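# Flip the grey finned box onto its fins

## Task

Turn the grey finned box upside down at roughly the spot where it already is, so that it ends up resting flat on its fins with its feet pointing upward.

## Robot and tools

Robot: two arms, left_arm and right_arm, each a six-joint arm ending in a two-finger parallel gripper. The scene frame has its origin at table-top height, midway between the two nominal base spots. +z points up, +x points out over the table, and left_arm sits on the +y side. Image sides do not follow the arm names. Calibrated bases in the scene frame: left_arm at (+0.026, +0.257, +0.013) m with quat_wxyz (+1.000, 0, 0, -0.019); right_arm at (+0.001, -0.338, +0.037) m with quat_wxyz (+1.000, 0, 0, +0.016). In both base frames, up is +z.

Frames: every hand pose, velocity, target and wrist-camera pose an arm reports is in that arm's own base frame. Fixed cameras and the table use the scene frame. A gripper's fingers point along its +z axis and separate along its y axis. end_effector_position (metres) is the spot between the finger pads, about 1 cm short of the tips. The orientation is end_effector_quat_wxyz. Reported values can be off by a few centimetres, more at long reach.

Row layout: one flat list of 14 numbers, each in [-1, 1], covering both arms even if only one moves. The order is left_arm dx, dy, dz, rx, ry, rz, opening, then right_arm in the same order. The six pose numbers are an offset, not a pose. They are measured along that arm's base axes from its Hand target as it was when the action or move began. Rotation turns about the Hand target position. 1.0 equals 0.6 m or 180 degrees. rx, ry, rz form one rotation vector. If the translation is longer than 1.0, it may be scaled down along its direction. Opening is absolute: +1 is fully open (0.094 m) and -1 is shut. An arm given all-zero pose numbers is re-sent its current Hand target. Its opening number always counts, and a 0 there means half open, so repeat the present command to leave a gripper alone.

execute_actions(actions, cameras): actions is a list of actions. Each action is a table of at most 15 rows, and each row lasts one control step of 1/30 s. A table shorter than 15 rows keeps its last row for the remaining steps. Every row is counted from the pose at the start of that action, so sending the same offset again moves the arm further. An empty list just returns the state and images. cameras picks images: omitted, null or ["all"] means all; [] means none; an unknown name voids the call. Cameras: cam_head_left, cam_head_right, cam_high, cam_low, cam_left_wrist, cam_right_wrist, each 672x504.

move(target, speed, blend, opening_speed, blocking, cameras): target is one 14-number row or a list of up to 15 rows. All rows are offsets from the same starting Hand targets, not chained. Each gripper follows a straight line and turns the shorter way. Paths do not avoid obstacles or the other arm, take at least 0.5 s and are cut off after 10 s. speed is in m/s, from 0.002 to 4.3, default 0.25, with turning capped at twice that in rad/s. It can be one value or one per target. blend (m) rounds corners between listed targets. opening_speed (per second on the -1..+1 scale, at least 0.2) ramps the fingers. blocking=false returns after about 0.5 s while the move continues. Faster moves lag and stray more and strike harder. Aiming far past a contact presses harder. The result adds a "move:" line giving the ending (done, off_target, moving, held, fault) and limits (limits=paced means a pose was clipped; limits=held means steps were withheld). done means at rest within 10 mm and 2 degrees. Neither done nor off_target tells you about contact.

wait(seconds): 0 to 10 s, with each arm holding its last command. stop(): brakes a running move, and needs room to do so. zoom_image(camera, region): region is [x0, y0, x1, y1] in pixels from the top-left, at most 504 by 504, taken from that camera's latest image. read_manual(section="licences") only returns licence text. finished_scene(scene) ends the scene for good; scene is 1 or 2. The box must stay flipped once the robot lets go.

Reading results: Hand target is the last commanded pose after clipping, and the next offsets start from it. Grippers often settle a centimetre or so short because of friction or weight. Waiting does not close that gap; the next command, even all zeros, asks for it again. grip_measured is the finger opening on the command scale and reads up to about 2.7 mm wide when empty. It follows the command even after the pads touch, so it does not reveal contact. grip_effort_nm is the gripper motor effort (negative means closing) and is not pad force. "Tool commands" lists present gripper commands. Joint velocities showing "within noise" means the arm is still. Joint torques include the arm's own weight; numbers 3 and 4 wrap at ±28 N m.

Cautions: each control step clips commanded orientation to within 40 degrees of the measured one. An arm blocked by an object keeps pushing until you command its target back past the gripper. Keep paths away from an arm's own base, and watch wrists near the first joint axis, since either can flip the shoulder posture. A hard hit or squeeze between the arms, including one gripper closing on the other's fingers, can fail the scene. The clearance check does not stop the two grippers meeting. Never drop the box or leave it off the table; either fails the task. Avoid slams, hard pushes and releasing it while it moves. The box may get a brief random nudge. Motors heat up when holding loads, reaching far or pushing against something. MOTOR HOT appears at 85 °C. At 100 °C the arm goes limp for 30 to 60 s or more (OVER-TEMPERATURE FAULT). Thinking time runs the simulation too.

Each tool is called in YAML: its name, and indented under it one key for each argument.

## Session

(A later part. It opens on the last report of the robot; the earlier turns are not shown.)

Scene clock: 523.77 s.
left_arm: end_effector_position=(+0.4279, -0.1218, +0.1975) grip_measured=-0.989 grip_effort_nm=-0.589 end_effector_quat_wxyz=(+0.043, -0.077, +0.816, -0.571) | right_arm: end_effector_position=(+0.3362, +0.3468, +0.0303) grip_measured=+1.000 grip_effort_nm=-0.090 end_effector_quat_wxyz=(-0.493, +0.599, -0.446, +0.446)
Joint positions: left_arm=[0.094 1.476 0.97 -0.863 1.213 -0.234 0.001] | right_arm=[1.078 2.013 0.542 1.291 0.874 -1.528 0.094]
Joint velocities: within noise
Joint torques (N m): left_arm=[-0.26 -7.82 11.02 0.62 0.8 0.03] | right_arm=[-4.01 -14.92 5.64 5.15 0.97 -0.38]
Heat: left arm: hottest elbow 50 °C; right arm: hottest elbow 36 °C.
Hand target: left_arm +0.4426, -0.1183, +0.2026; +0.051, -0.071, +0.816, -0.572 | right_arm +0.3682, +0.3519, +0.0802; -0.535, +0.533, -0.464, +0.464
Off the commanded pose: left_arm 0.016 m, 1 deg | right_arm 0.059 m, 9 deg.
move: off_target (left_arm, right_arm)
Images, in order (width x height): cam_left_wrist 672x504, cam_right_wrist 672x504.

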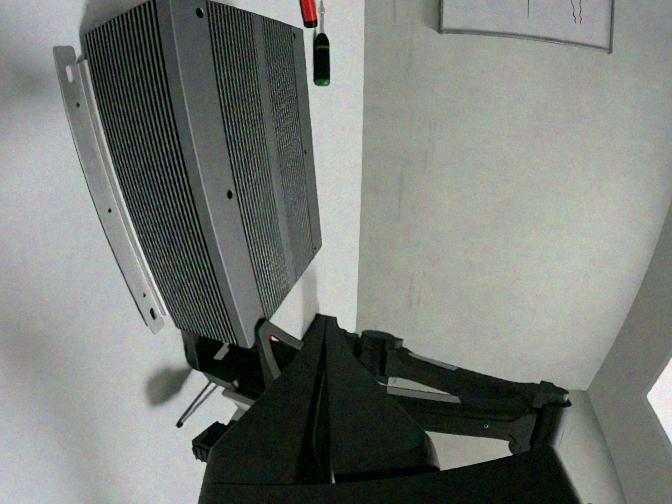

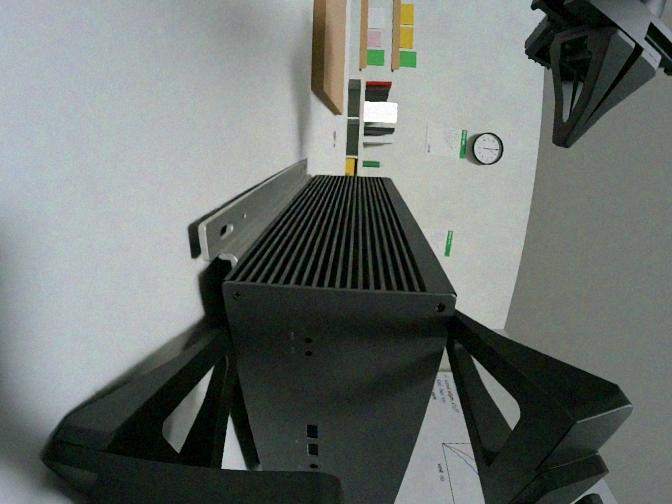

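move:
  target:
    - [0,0,0,0,0,0,-1,-0.02,-0.003,0.0,0,0,0,0.75]
    - [0,0,0,0,0,0,-1,-0.02,-0.006,0.06,0.05,0.007,0,0.75]
  speed: 0.04
  cameras: ["cam_right_wrist","cam_left_wrist","cam_high"]

Scene clock: 530.73 s.
left_arm: end_effector_position=(+0.4279, -0.1218, +0.1975) grip_measured=-0.989 grip_effort_nm=-0.584 end_effector_quat_wxyz=(+0.043, -0.077, +0.816, -0.571) | right_arm: end_effector_position=(+0.3359, +0.3347, +0.0438) grip_measured=+0.928 grip_effort_nm=-1.038 end_effector_quat_wxyz=(-0.492, +0.587, -0.469, +0.440)
Joint positions: left_arm=[0.094 1.476 0.97 -0.863 1.213 -0.234 0.001] | right_arm=[1.071 1.938 0.513 1.216 0.893 -1.464 0.091]
Joint velocities: within noise
Joint torques (N m): left_arm=[-0.09 -7.88 11.02 0.62 0.8 0.03] | right_arm=[-2.32 -19.6 5.08 4.71 0.7 0.6]
Heat: left arm: hottest elbow 50 °C; right arm: hottest elbow 36 °C.
Hand target: left_arm +0.4426, -0.1183, +0.2026; +0.051, -0.071, +0.816, -0.572 | right_arm +0.3562, +0.3484, +0.1163; -0.570, +0.494, -0.505, +0.420
Off the commanded pose: left_arm 0.016 m, 1 deg | right_arm 0.076 m, 15 deg.
move: off_target (left_arm, right_arm)
Images, in order (width x height): cam_high 672x504, cam_left_wrist 672x504, cam_right_wrist 672x504.

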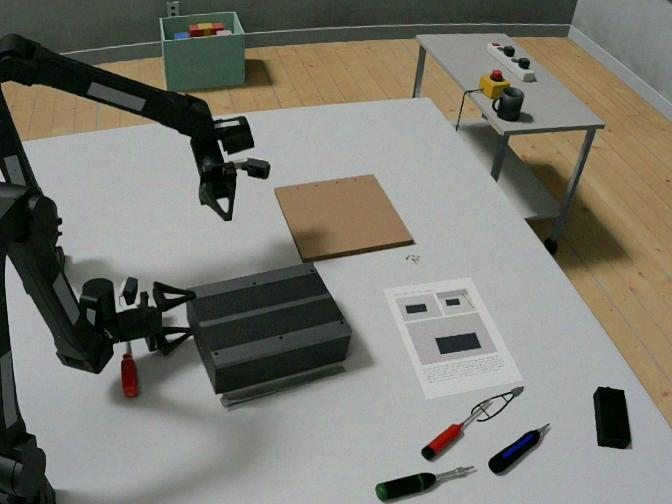

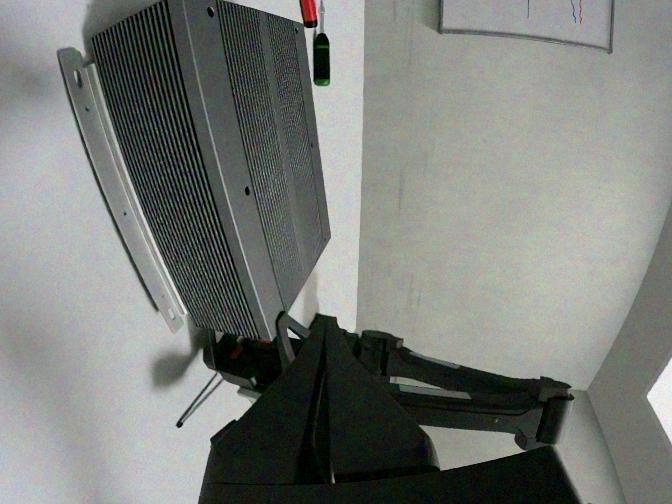

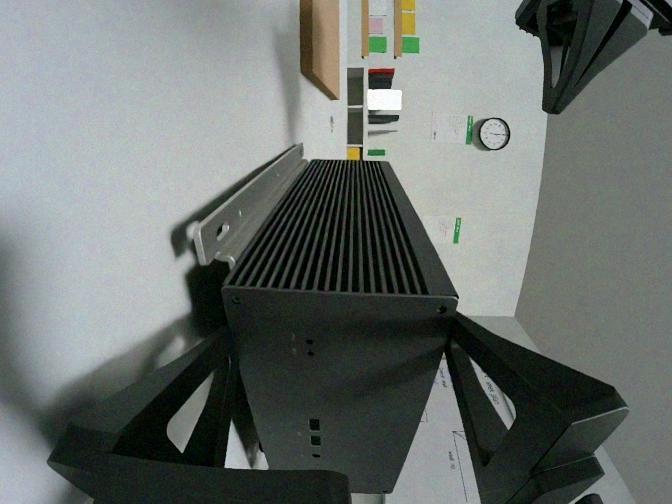

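move:
  target: [0,0,0,0,0,0,-1,-0.01,0.0,0.08,0.05,0.007,0,0.75]
  speed: 0.05

zoom_image:
  camera: "cam_left_wrist"
  region: [40, 0, 340, 400]

Scene clock: 543.07 s.
left_arm: end_effector_position=(+0.4279, -0.1218, +0.1975) grip_measured=-0.989 grip_effort_nm=-0.589 end_effector_quat_wxyz=(+0.043, -0.077, +0.816, -0.571) | right_arm: end_effector_position=(+0.3365, +0.3252, +0.0792) grip_measured=+0.927 grip_effort_nm=-1.043 end_effector_quat_wxyz=(+0.515, -0.548, +0.525, -0.399)
Joint positions: left_arm=[0.094 1.476 0.97 -0.863 1.213 -0.234 0.001] | right_arm=[1.061 1.765 0.489 1.029 0.9 -1.271 0.091]
Joint velocities: within noise
Joint torques (N m): left_arm=[-0.32 -7.71 11.04 0.61 0.8 0.03] | right_arm=[-0.5 -19.72 7.34 5.01 1.1 0.29]
Heat: left arm: hottest elbow 50 °C; right arm: hottest elbow 36 °C.
Hand target: left_arm +0.4426, -0.1183, +0.2026; +0.051, -0.071, +0.816, -0.572 | right_arm +0.3501, +0.3484, +0.1641; +0.601, -0.453, +0.542, -0.374
Off the commanded pose: left_arm 0.016 m, 1 deg | right_arm 0.089 m, 15 deg.
move: off_target (left_arm, right_arm)

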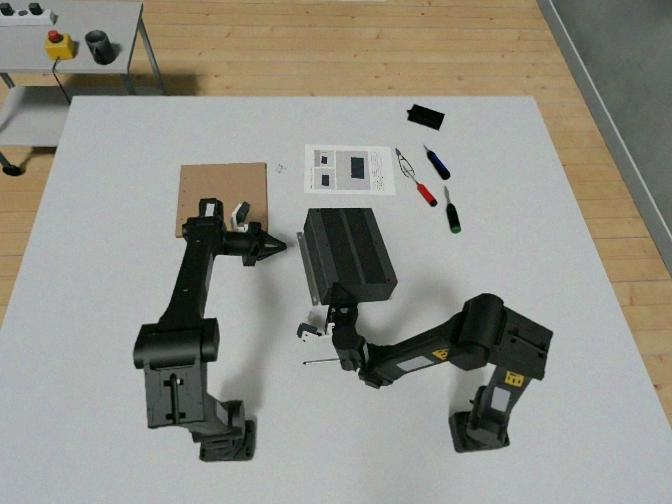

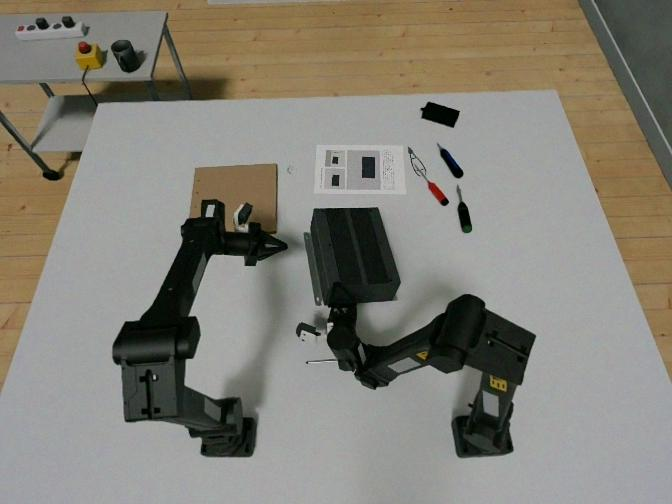

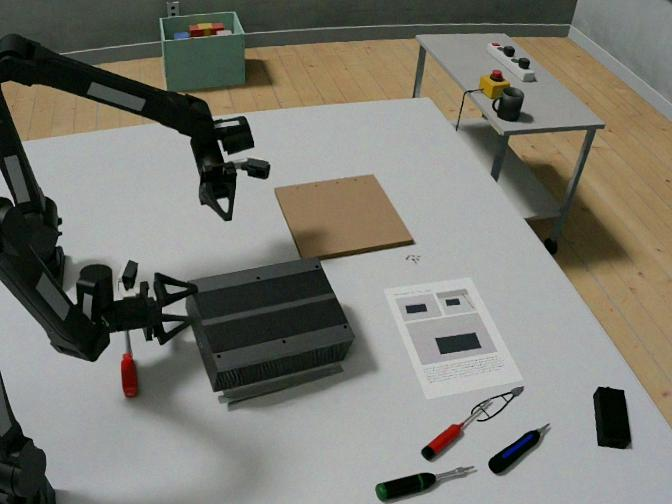

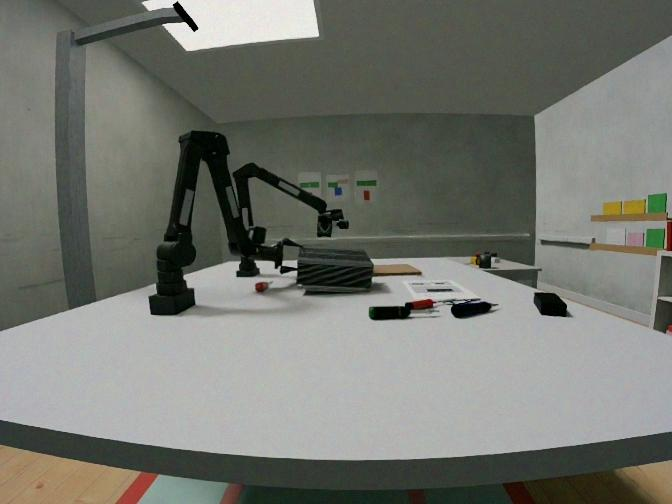

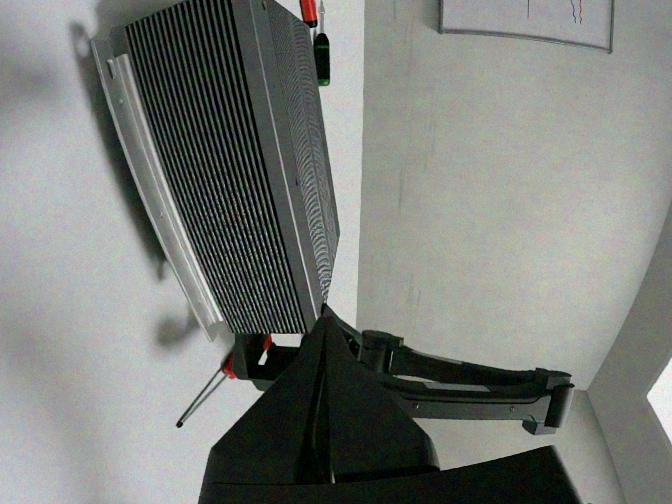

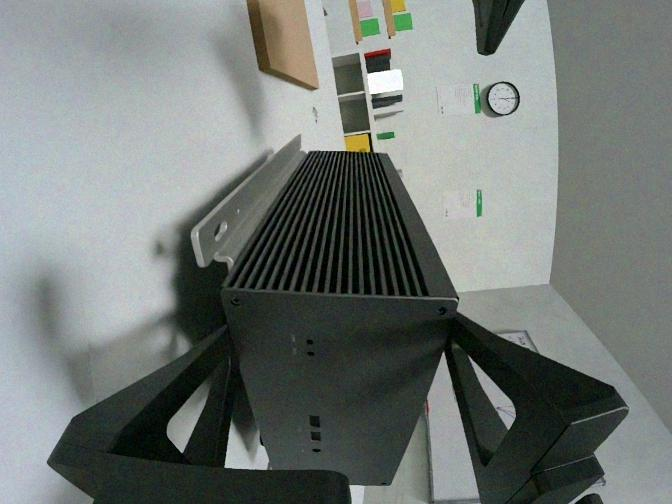

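Scaled by 1.260 from the camera's 672x504 image, which has a finer 960x720 frame.

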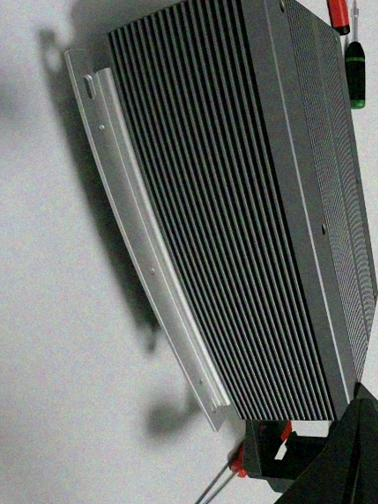

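move:
  target: [0,0,0,0,0,0,-1,-0.01,-0.13,0.035,0.11,0.015,0,0.75]
  speed: 0.06

Scene clock: 561.30 s.
left_arm: end_effector_position=(+0.4279, -0.1218, +0.1975) grip_measured=-0.989 grip_effort_nm=-0.579 end_effector_quat_wxyz=(+0.043, -0.077, +0.816, -0.571) | right_arm: end_effector_position=(+0.3315, +0.2603, +0.1239) grip_measured=+0.927 grip_effort_nm=-1.043 end_effector_quat_wxyz=(+0.594, -0.427, +0.616, -0.291)
Joint positions: left_arm=[0.094 1.476 0.97 -0.863 1.213 -0.234 0.001] | right_arm=[0.965 1.515 0.331 1.004 0.805 -0.931 0.091]
Joint velocities: within noise
Joint torques (N m): left_arm=[-0.26 -7.88 10.99 0.64 0.81 0.03] | right_arm=[-1.79 -13.63 7.3 4.18 0.56 0.31]
Heat: left arm: hottest elbow 50 °C; right arm: hottest elbow 38 °C.
Hand target: left_arm +0.4426, -0.1183, +0.2026; +0.051, -0.071, +0.816, -0.572 | right_arm +0.3441, +0.2703, +0.1850; +0.657, -0.351, +0.612, -0.264
Off the commanded pose: left_arm 0.016 m, 1 deg | right_arm 0.063 m, 12 deg.
move: off_target (left_arm, right_arm)

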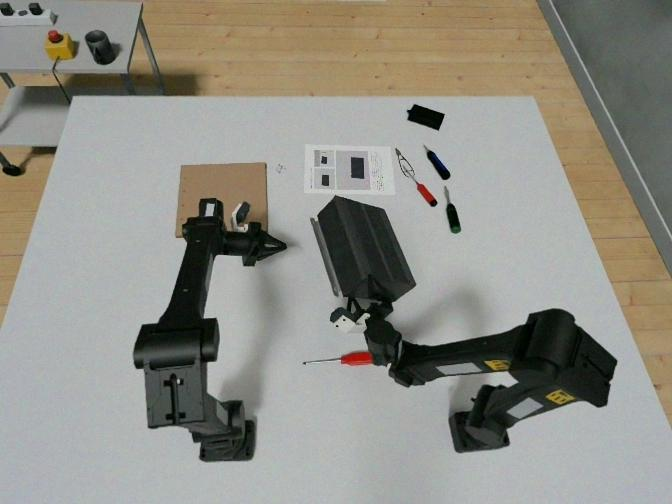

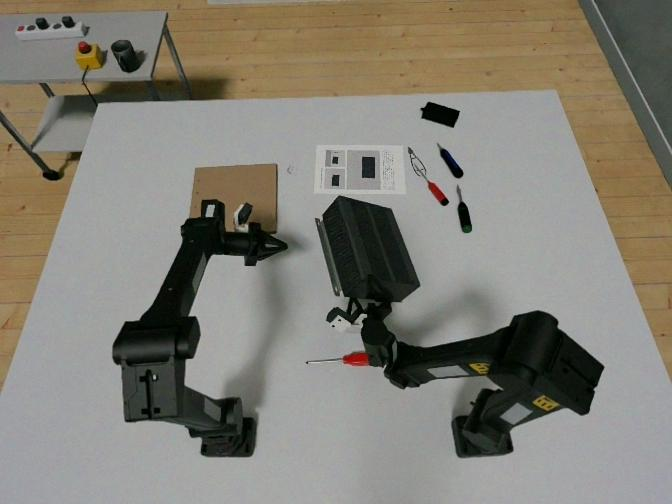

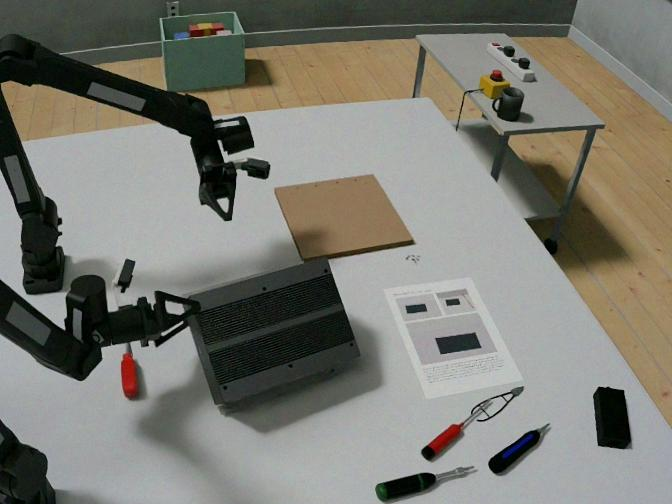

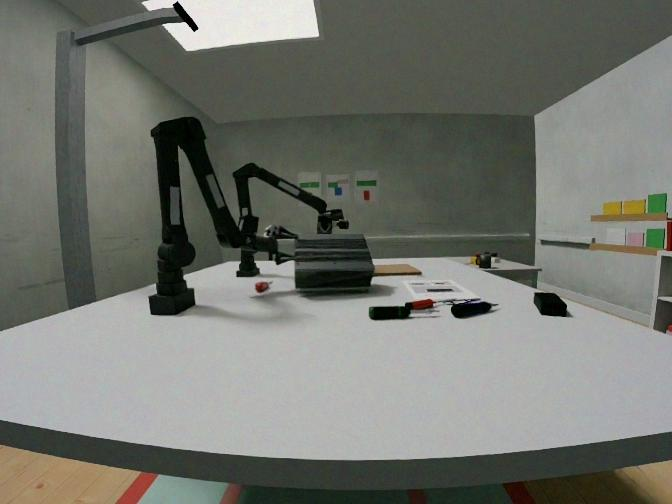

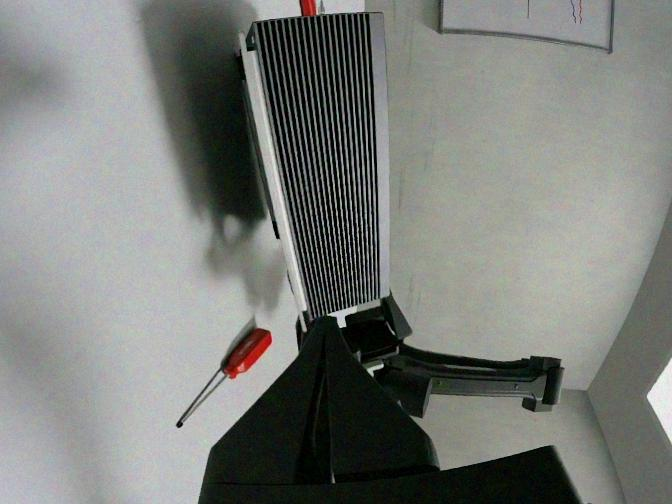

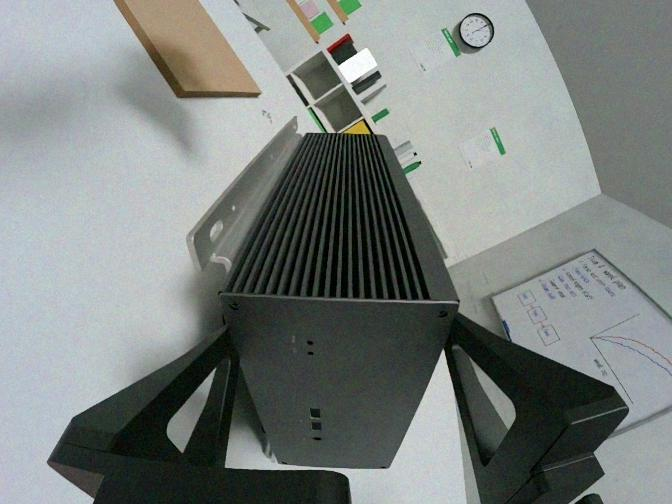

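move:
  target:
    - [0,0,0,0,0,0,-1,0,-0.15,0.0,0.15,0.02,0,0.75]
    - [0,0,0,0,0,0,-1,0,-0.24,-0.02,0.25,0.033,0,0.75]
  speed: 0.06

Scene clock: 572.80 s.
left_arm: end_effector_position=(+0.4279, -0.1218, +0.1975) grip_measured=-0.989 grip_effort_nm=-0.589 end_effector_quat_wxyz=(+0.043, -0.077, +0.816, -0.571) | right_arm: end_effector_position=(+0.3384, +0.1134, +0.1456) grip_measured=+0.926 grip_effort_nm=-1.043 end_effector_quat_wxyz=(+0.680, -0.070, +0.730, -0.004)
Joint positions: left_arm=[0.094 1.476 0.97 -0.863 1.213 -0.234 0.001] | right_arm=[0.531 1.223 0.095 1.046 0.44 -0.065 0.09]
Joint velocities: within noise
Joint torques (N m): left_arm=[-0.26 -7.88 11 0.61 0.8 0.02] | right_arm=[0.73 -4.89 6.34 3.47 -1.37 -0.46]
Heat: left arm: hottest elbow 50 °C; right arm: hottest elbow 38 °C.
Hand target: left_arm +0.4426, -0.1183, +0.2026; +0.051, -0.071, +0.816, -0.572 | right_arm +0.3441, +0.1264, +0.1730; +0.710, -0.086, +0.699, +0.008
Off the commanded pose: left_arm 0.016 m, 1 deg | right_arm 0.031 m, 5 deg.
move: off_target (left_arm, right_arm)

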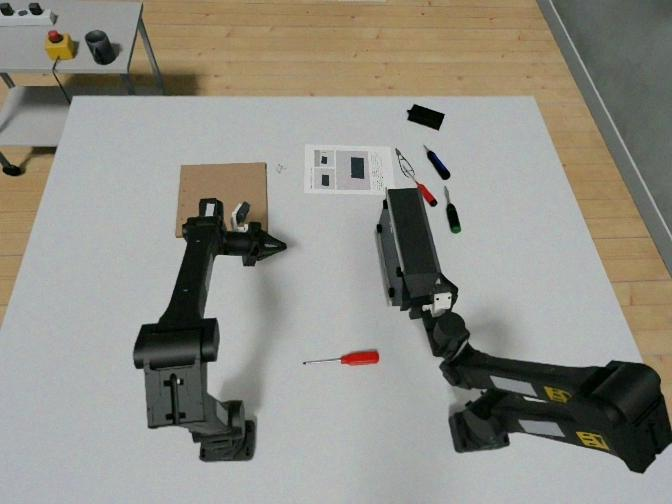

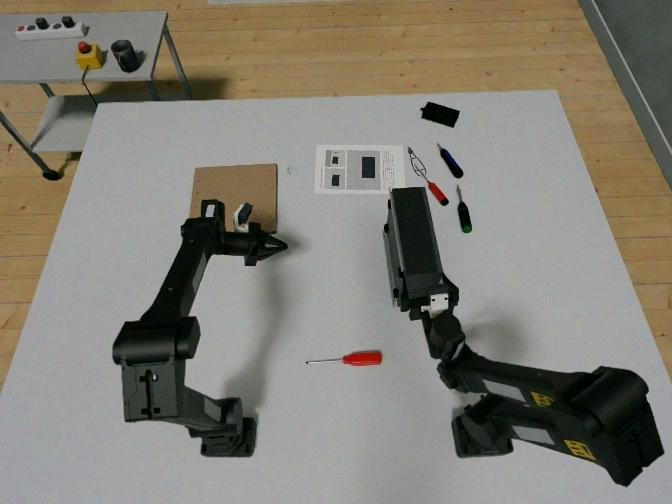

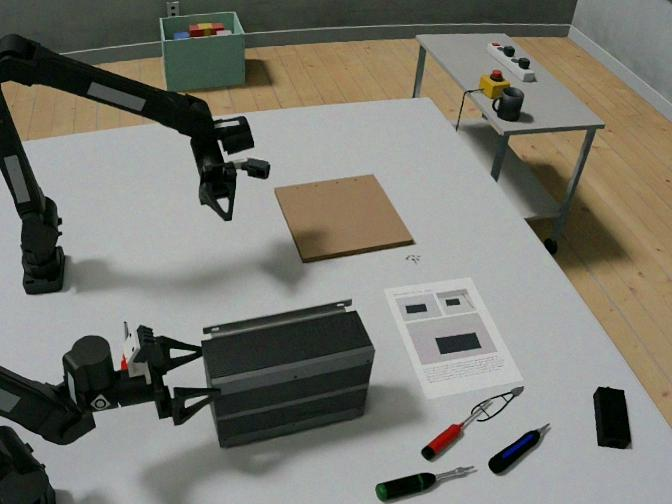

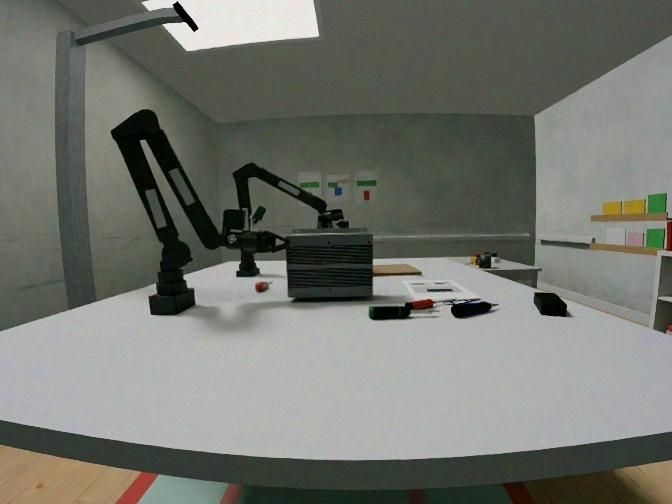

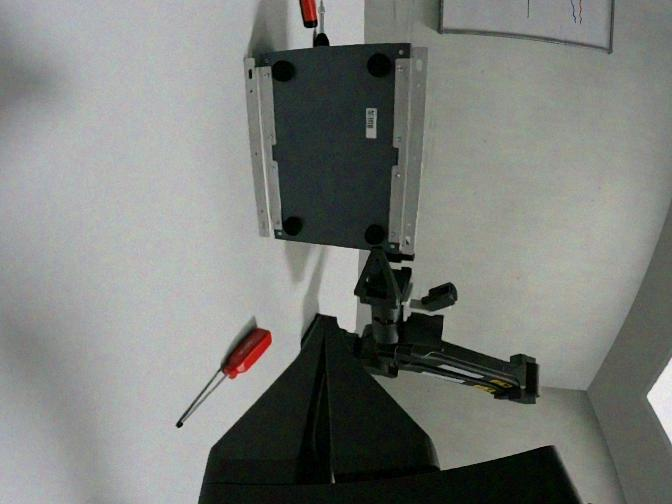

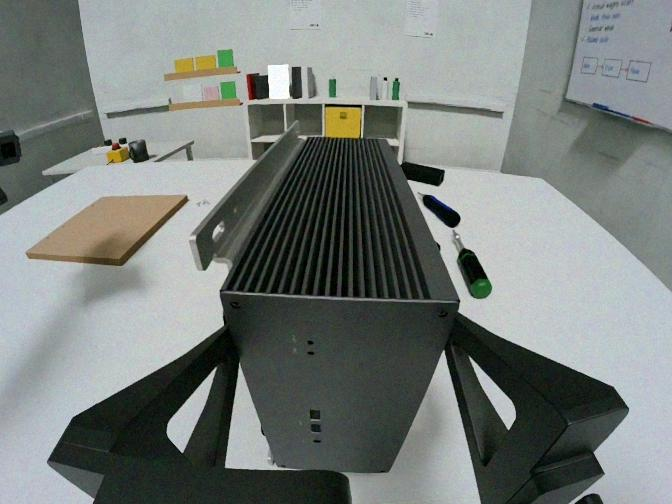

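move:
  target:
    - [0.0,0.2,0.05,0,0,0,-1,0,0.02,0.05,0,0,0,0.75]
    - [0.0,0.2,0.05,0,0,0,-1,-0.05,0.4,0.06,0,0,0,0.75]
  speed: 0.08
  cameras: ["cam_head_left","cam_high","cam_right_wrist","cam_low"]

Scene clock: 593.30 s.
left_arm: end_effector_position=(+0.4312, -0.0053, +0.2319) grip_measured=-0.989 grip_effort_nm=-0.584 end_effector_quat_wxyz=(+0.047, -0.075, +0.815, -0.573) | right_arm: end_effector_position=(+0.3101, +0.3153, +0.1555) grip_measured=+0.926 grip_effort_nm=-1.038 end_effector_quat_wxyz=(+0.676, -0.111, +0.726, -0.061)
Joint positions: left_arm=[0.366 1.637 1.238 -1.662 1.177 0.514 0.001] | right_arm=[1.144 1.521 0.474 0.881 1.077 -0.094 0.091]
Joint velocities: within noise
Joint torques (N m): left_arm=[-0.09 -9.7 10.33 -0.54 0.52 0.03] | right_arm=[1.73 -9.88 12.27 3.67 -1.21 -0.3]
Heat: left arm: hottest elbow 50 °C; right arm: hottest elbow 39 °C.
Hand target: left_arm +0.4425, +0.0019, +0.2326; +0.051, -0.071, +0.816, -0.572 | right_arm +0.3141, +0.3664, +0.2093; +0.710, -0.086, +0.699, +0.008
Off the commanded pose: left_arm 0.013 m, 1 deg | right_arm 0.074 m, 10 deg.
move: off_target (left_arm, right_arm)
Images, in order (width x height): cam_head_left 672x504, cam_high 672x504, cam_low 672x504, cam_right_wrist 672x504.

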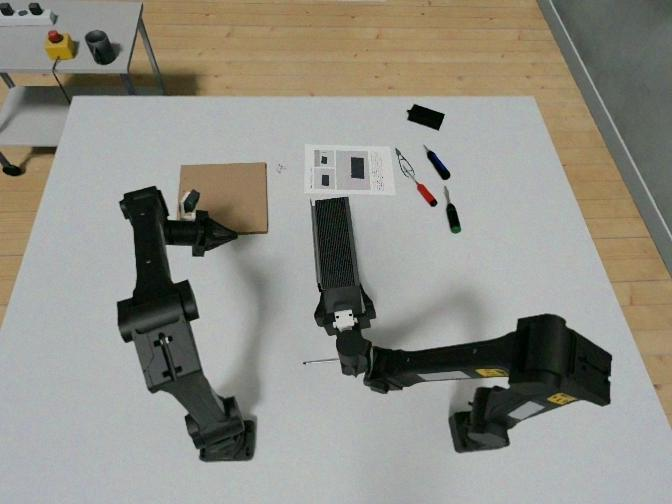

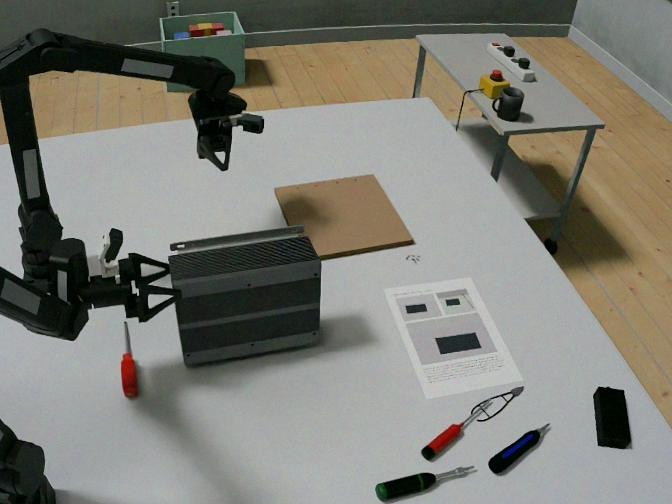

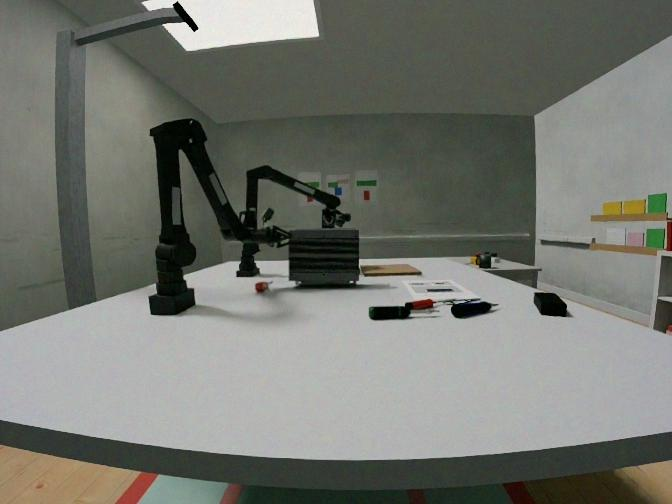

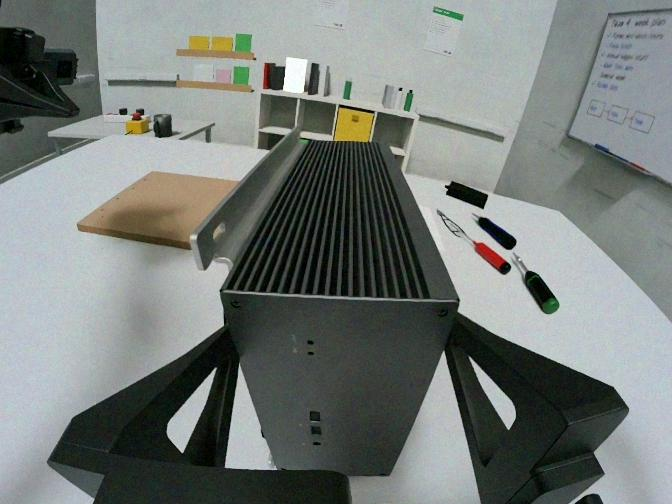

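move:
  target:
    - [0,0,0,0,0,0,-1,0,-0.126,-0.09,0.25,0.035,0,0.75]
    - [0,0,0,0,0,0,-1,0,-0.167,-0.17,0.35,0.05,0,0.75]
  speed: 0.06

Scene clock: 618.40 s.
left_arm: end_effector_position=(+0.4311, -0.0053, +0.2317) grip_measured=-0.989 grip_effort_nm=-0.589 end_effector_quat_wxyz=(+0.046, -0.075, +0.815, -0.573) | right_arm: end_effector_position=(+0.3086, +0.2442, +0.0860) grip_measured=+0.925 grip_effort_nm=-1.043 end_effector_quat_wxyz=(+0.597, +0.304, +0.662, +0.335)
Joint positions: left_arm=[0.366 1.638 1.238 -1.662 1.177 0.514 0.001] | right_arm=[1.034 1.786 0.282 1.397 0.95 1.03 0.09]
Joint velocities: within noise
Joint torques (N m): left_arm=[-0.32 -9.76 10.29 -0.53 0.53 0.03] | right_arm=[-0.62 -8.41 3.93 3.74 -1.6 -0.38]
Heat: left arm: hottest elbow 47 °C; right arm: hottest elbow 40 °C.
Hand target: left_arm +0.4425, +0.0019, +0.2325; +0.051, -0.072, +0.816, -0.572 | right_arm +0.3141, +0.2662, +0.1072; +0.596, +0.298, +0.643, +0.378
Off the commanded pose: left_arm 0.013 m, 1 deg | right_arm 0.031 m, 5 deg.
move: off_target (left_arm, right_arm)

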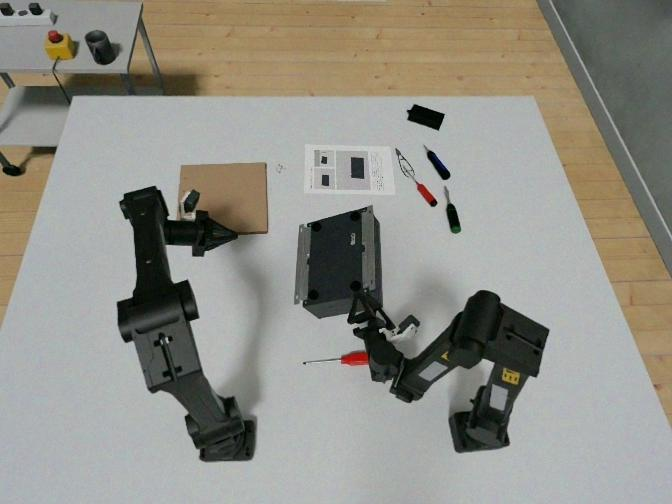

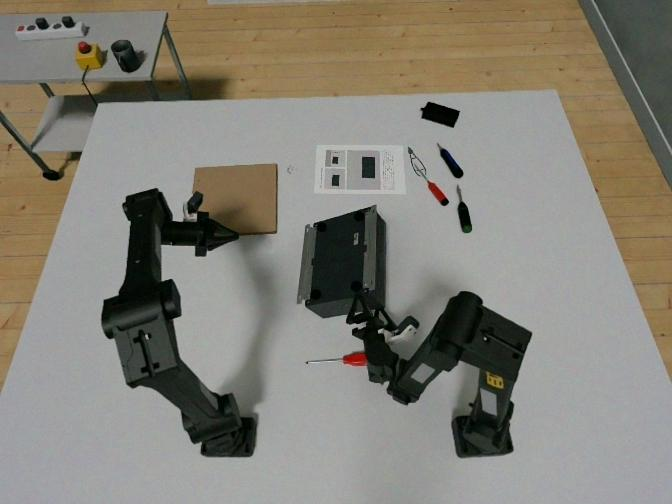

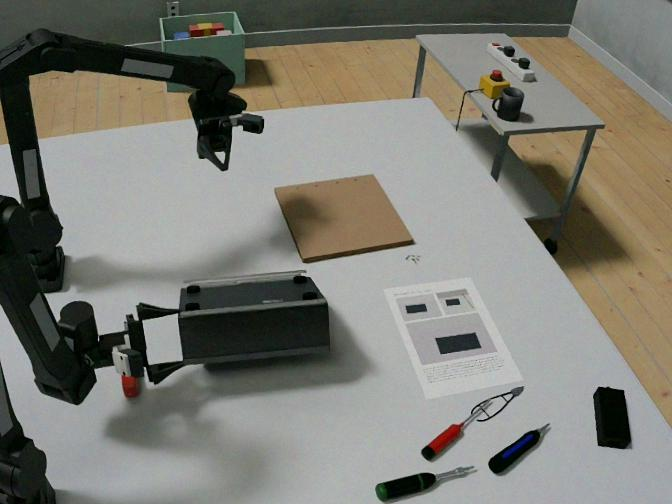

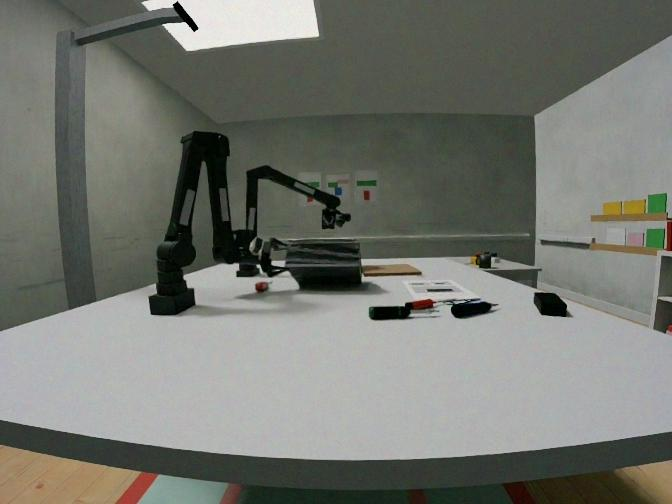

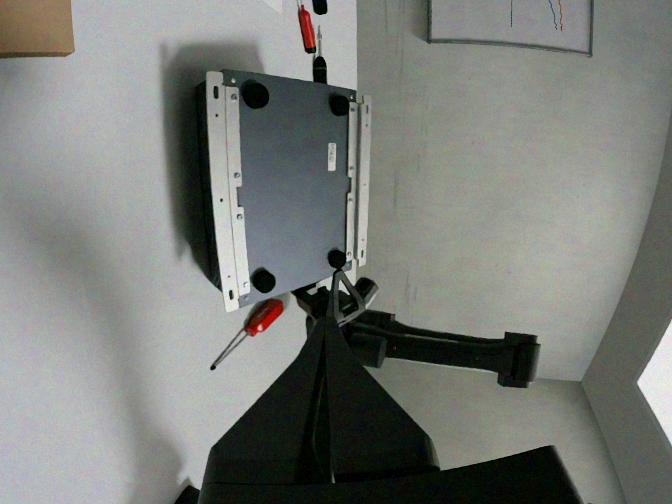

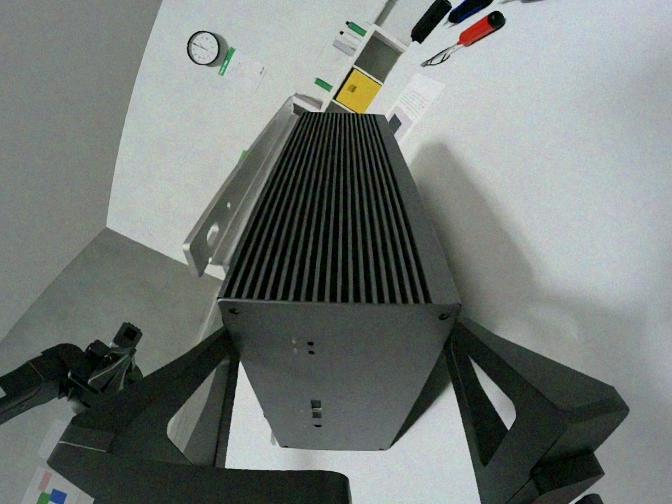

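move:
  target: [0,0,0,0,0,0,-1,-0.005,-0.01,-0.06,0.15,0.08,0,0.75]
  speed: 0.06

Scene clock: 628.47 s.
left_arm: end_effector_position=(+0.4311, -0.0053, +0.2317) grip_measured=-0.989 grip_effort_nm=-0.584 end_effector_quat_wxyz=(+0.046, -0.075, +0.815, -0.573) | right_arm: end_effector_position=(+0.3009, +0.2552, +0.0589) grip_measured=+0.925 grip_effort_nm=-1.043 end_effector_quat_wxyz=(+0.417, +0.482, +0.608, +0.474)
Joint positions: left_arm=[0.366 1.638 1.238 -1.662 1.177 0.514 0.001] | right_arm=[1.031 1.717 0.272 1.139 0.829 1.748 0.09]
Joint velocities: within noise
Joint torques (N m): left_arm=[-0.21 -9.7 10.35 -0.54 0.52 0.03] | right_arm=[-2.26 -9.11 3.55 1.7 -0.48 -0.61]
Heat: left arm: hottest elbow 46 °C; right arm: hottest elbow 39 °C.
Hand target: left_arm +0.4425, +0.0019, +0.2325; +0.051, -0.072, +0.816, -0.572 | right_arm +0.3111, +0.2602, +0.0711; +0.425, +0.473, +0.606, +0.477
Off the commanded pose: left_arm 0.013 m, 1 deg | right_arm 0.017 m, 1 deg.
move: off_target (left_arm, right_arm)

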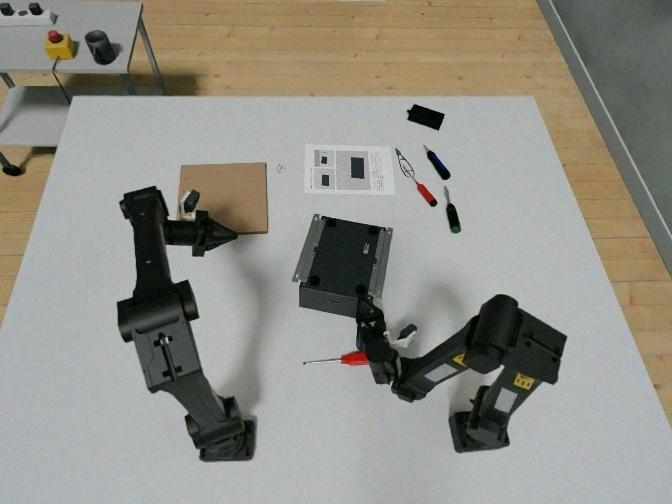

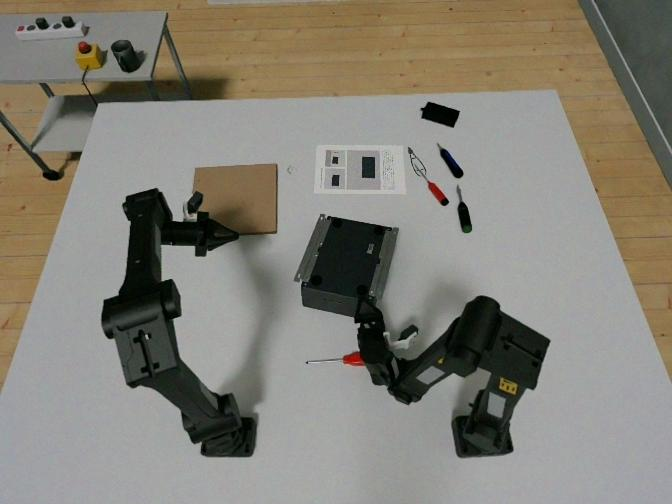

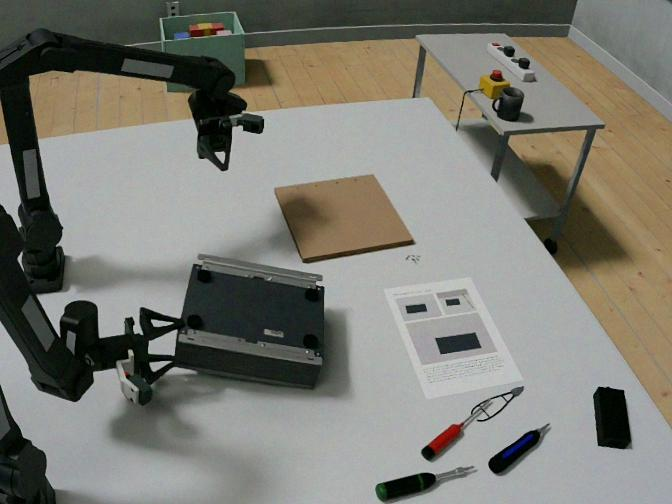

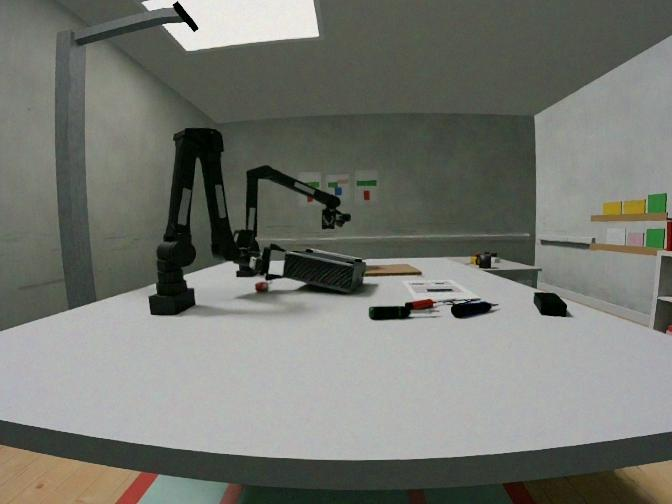

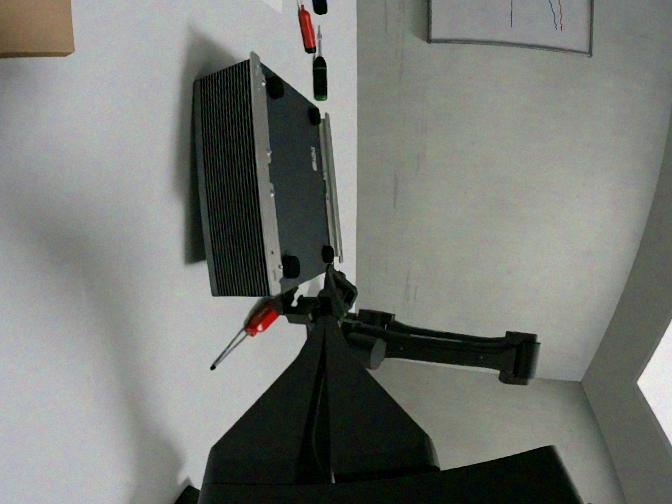

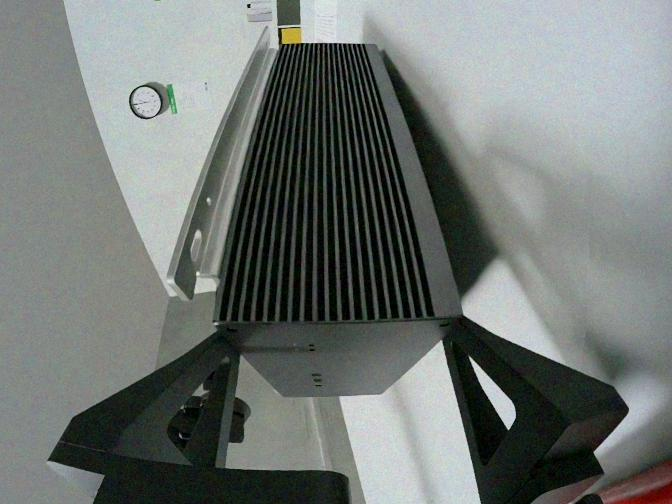

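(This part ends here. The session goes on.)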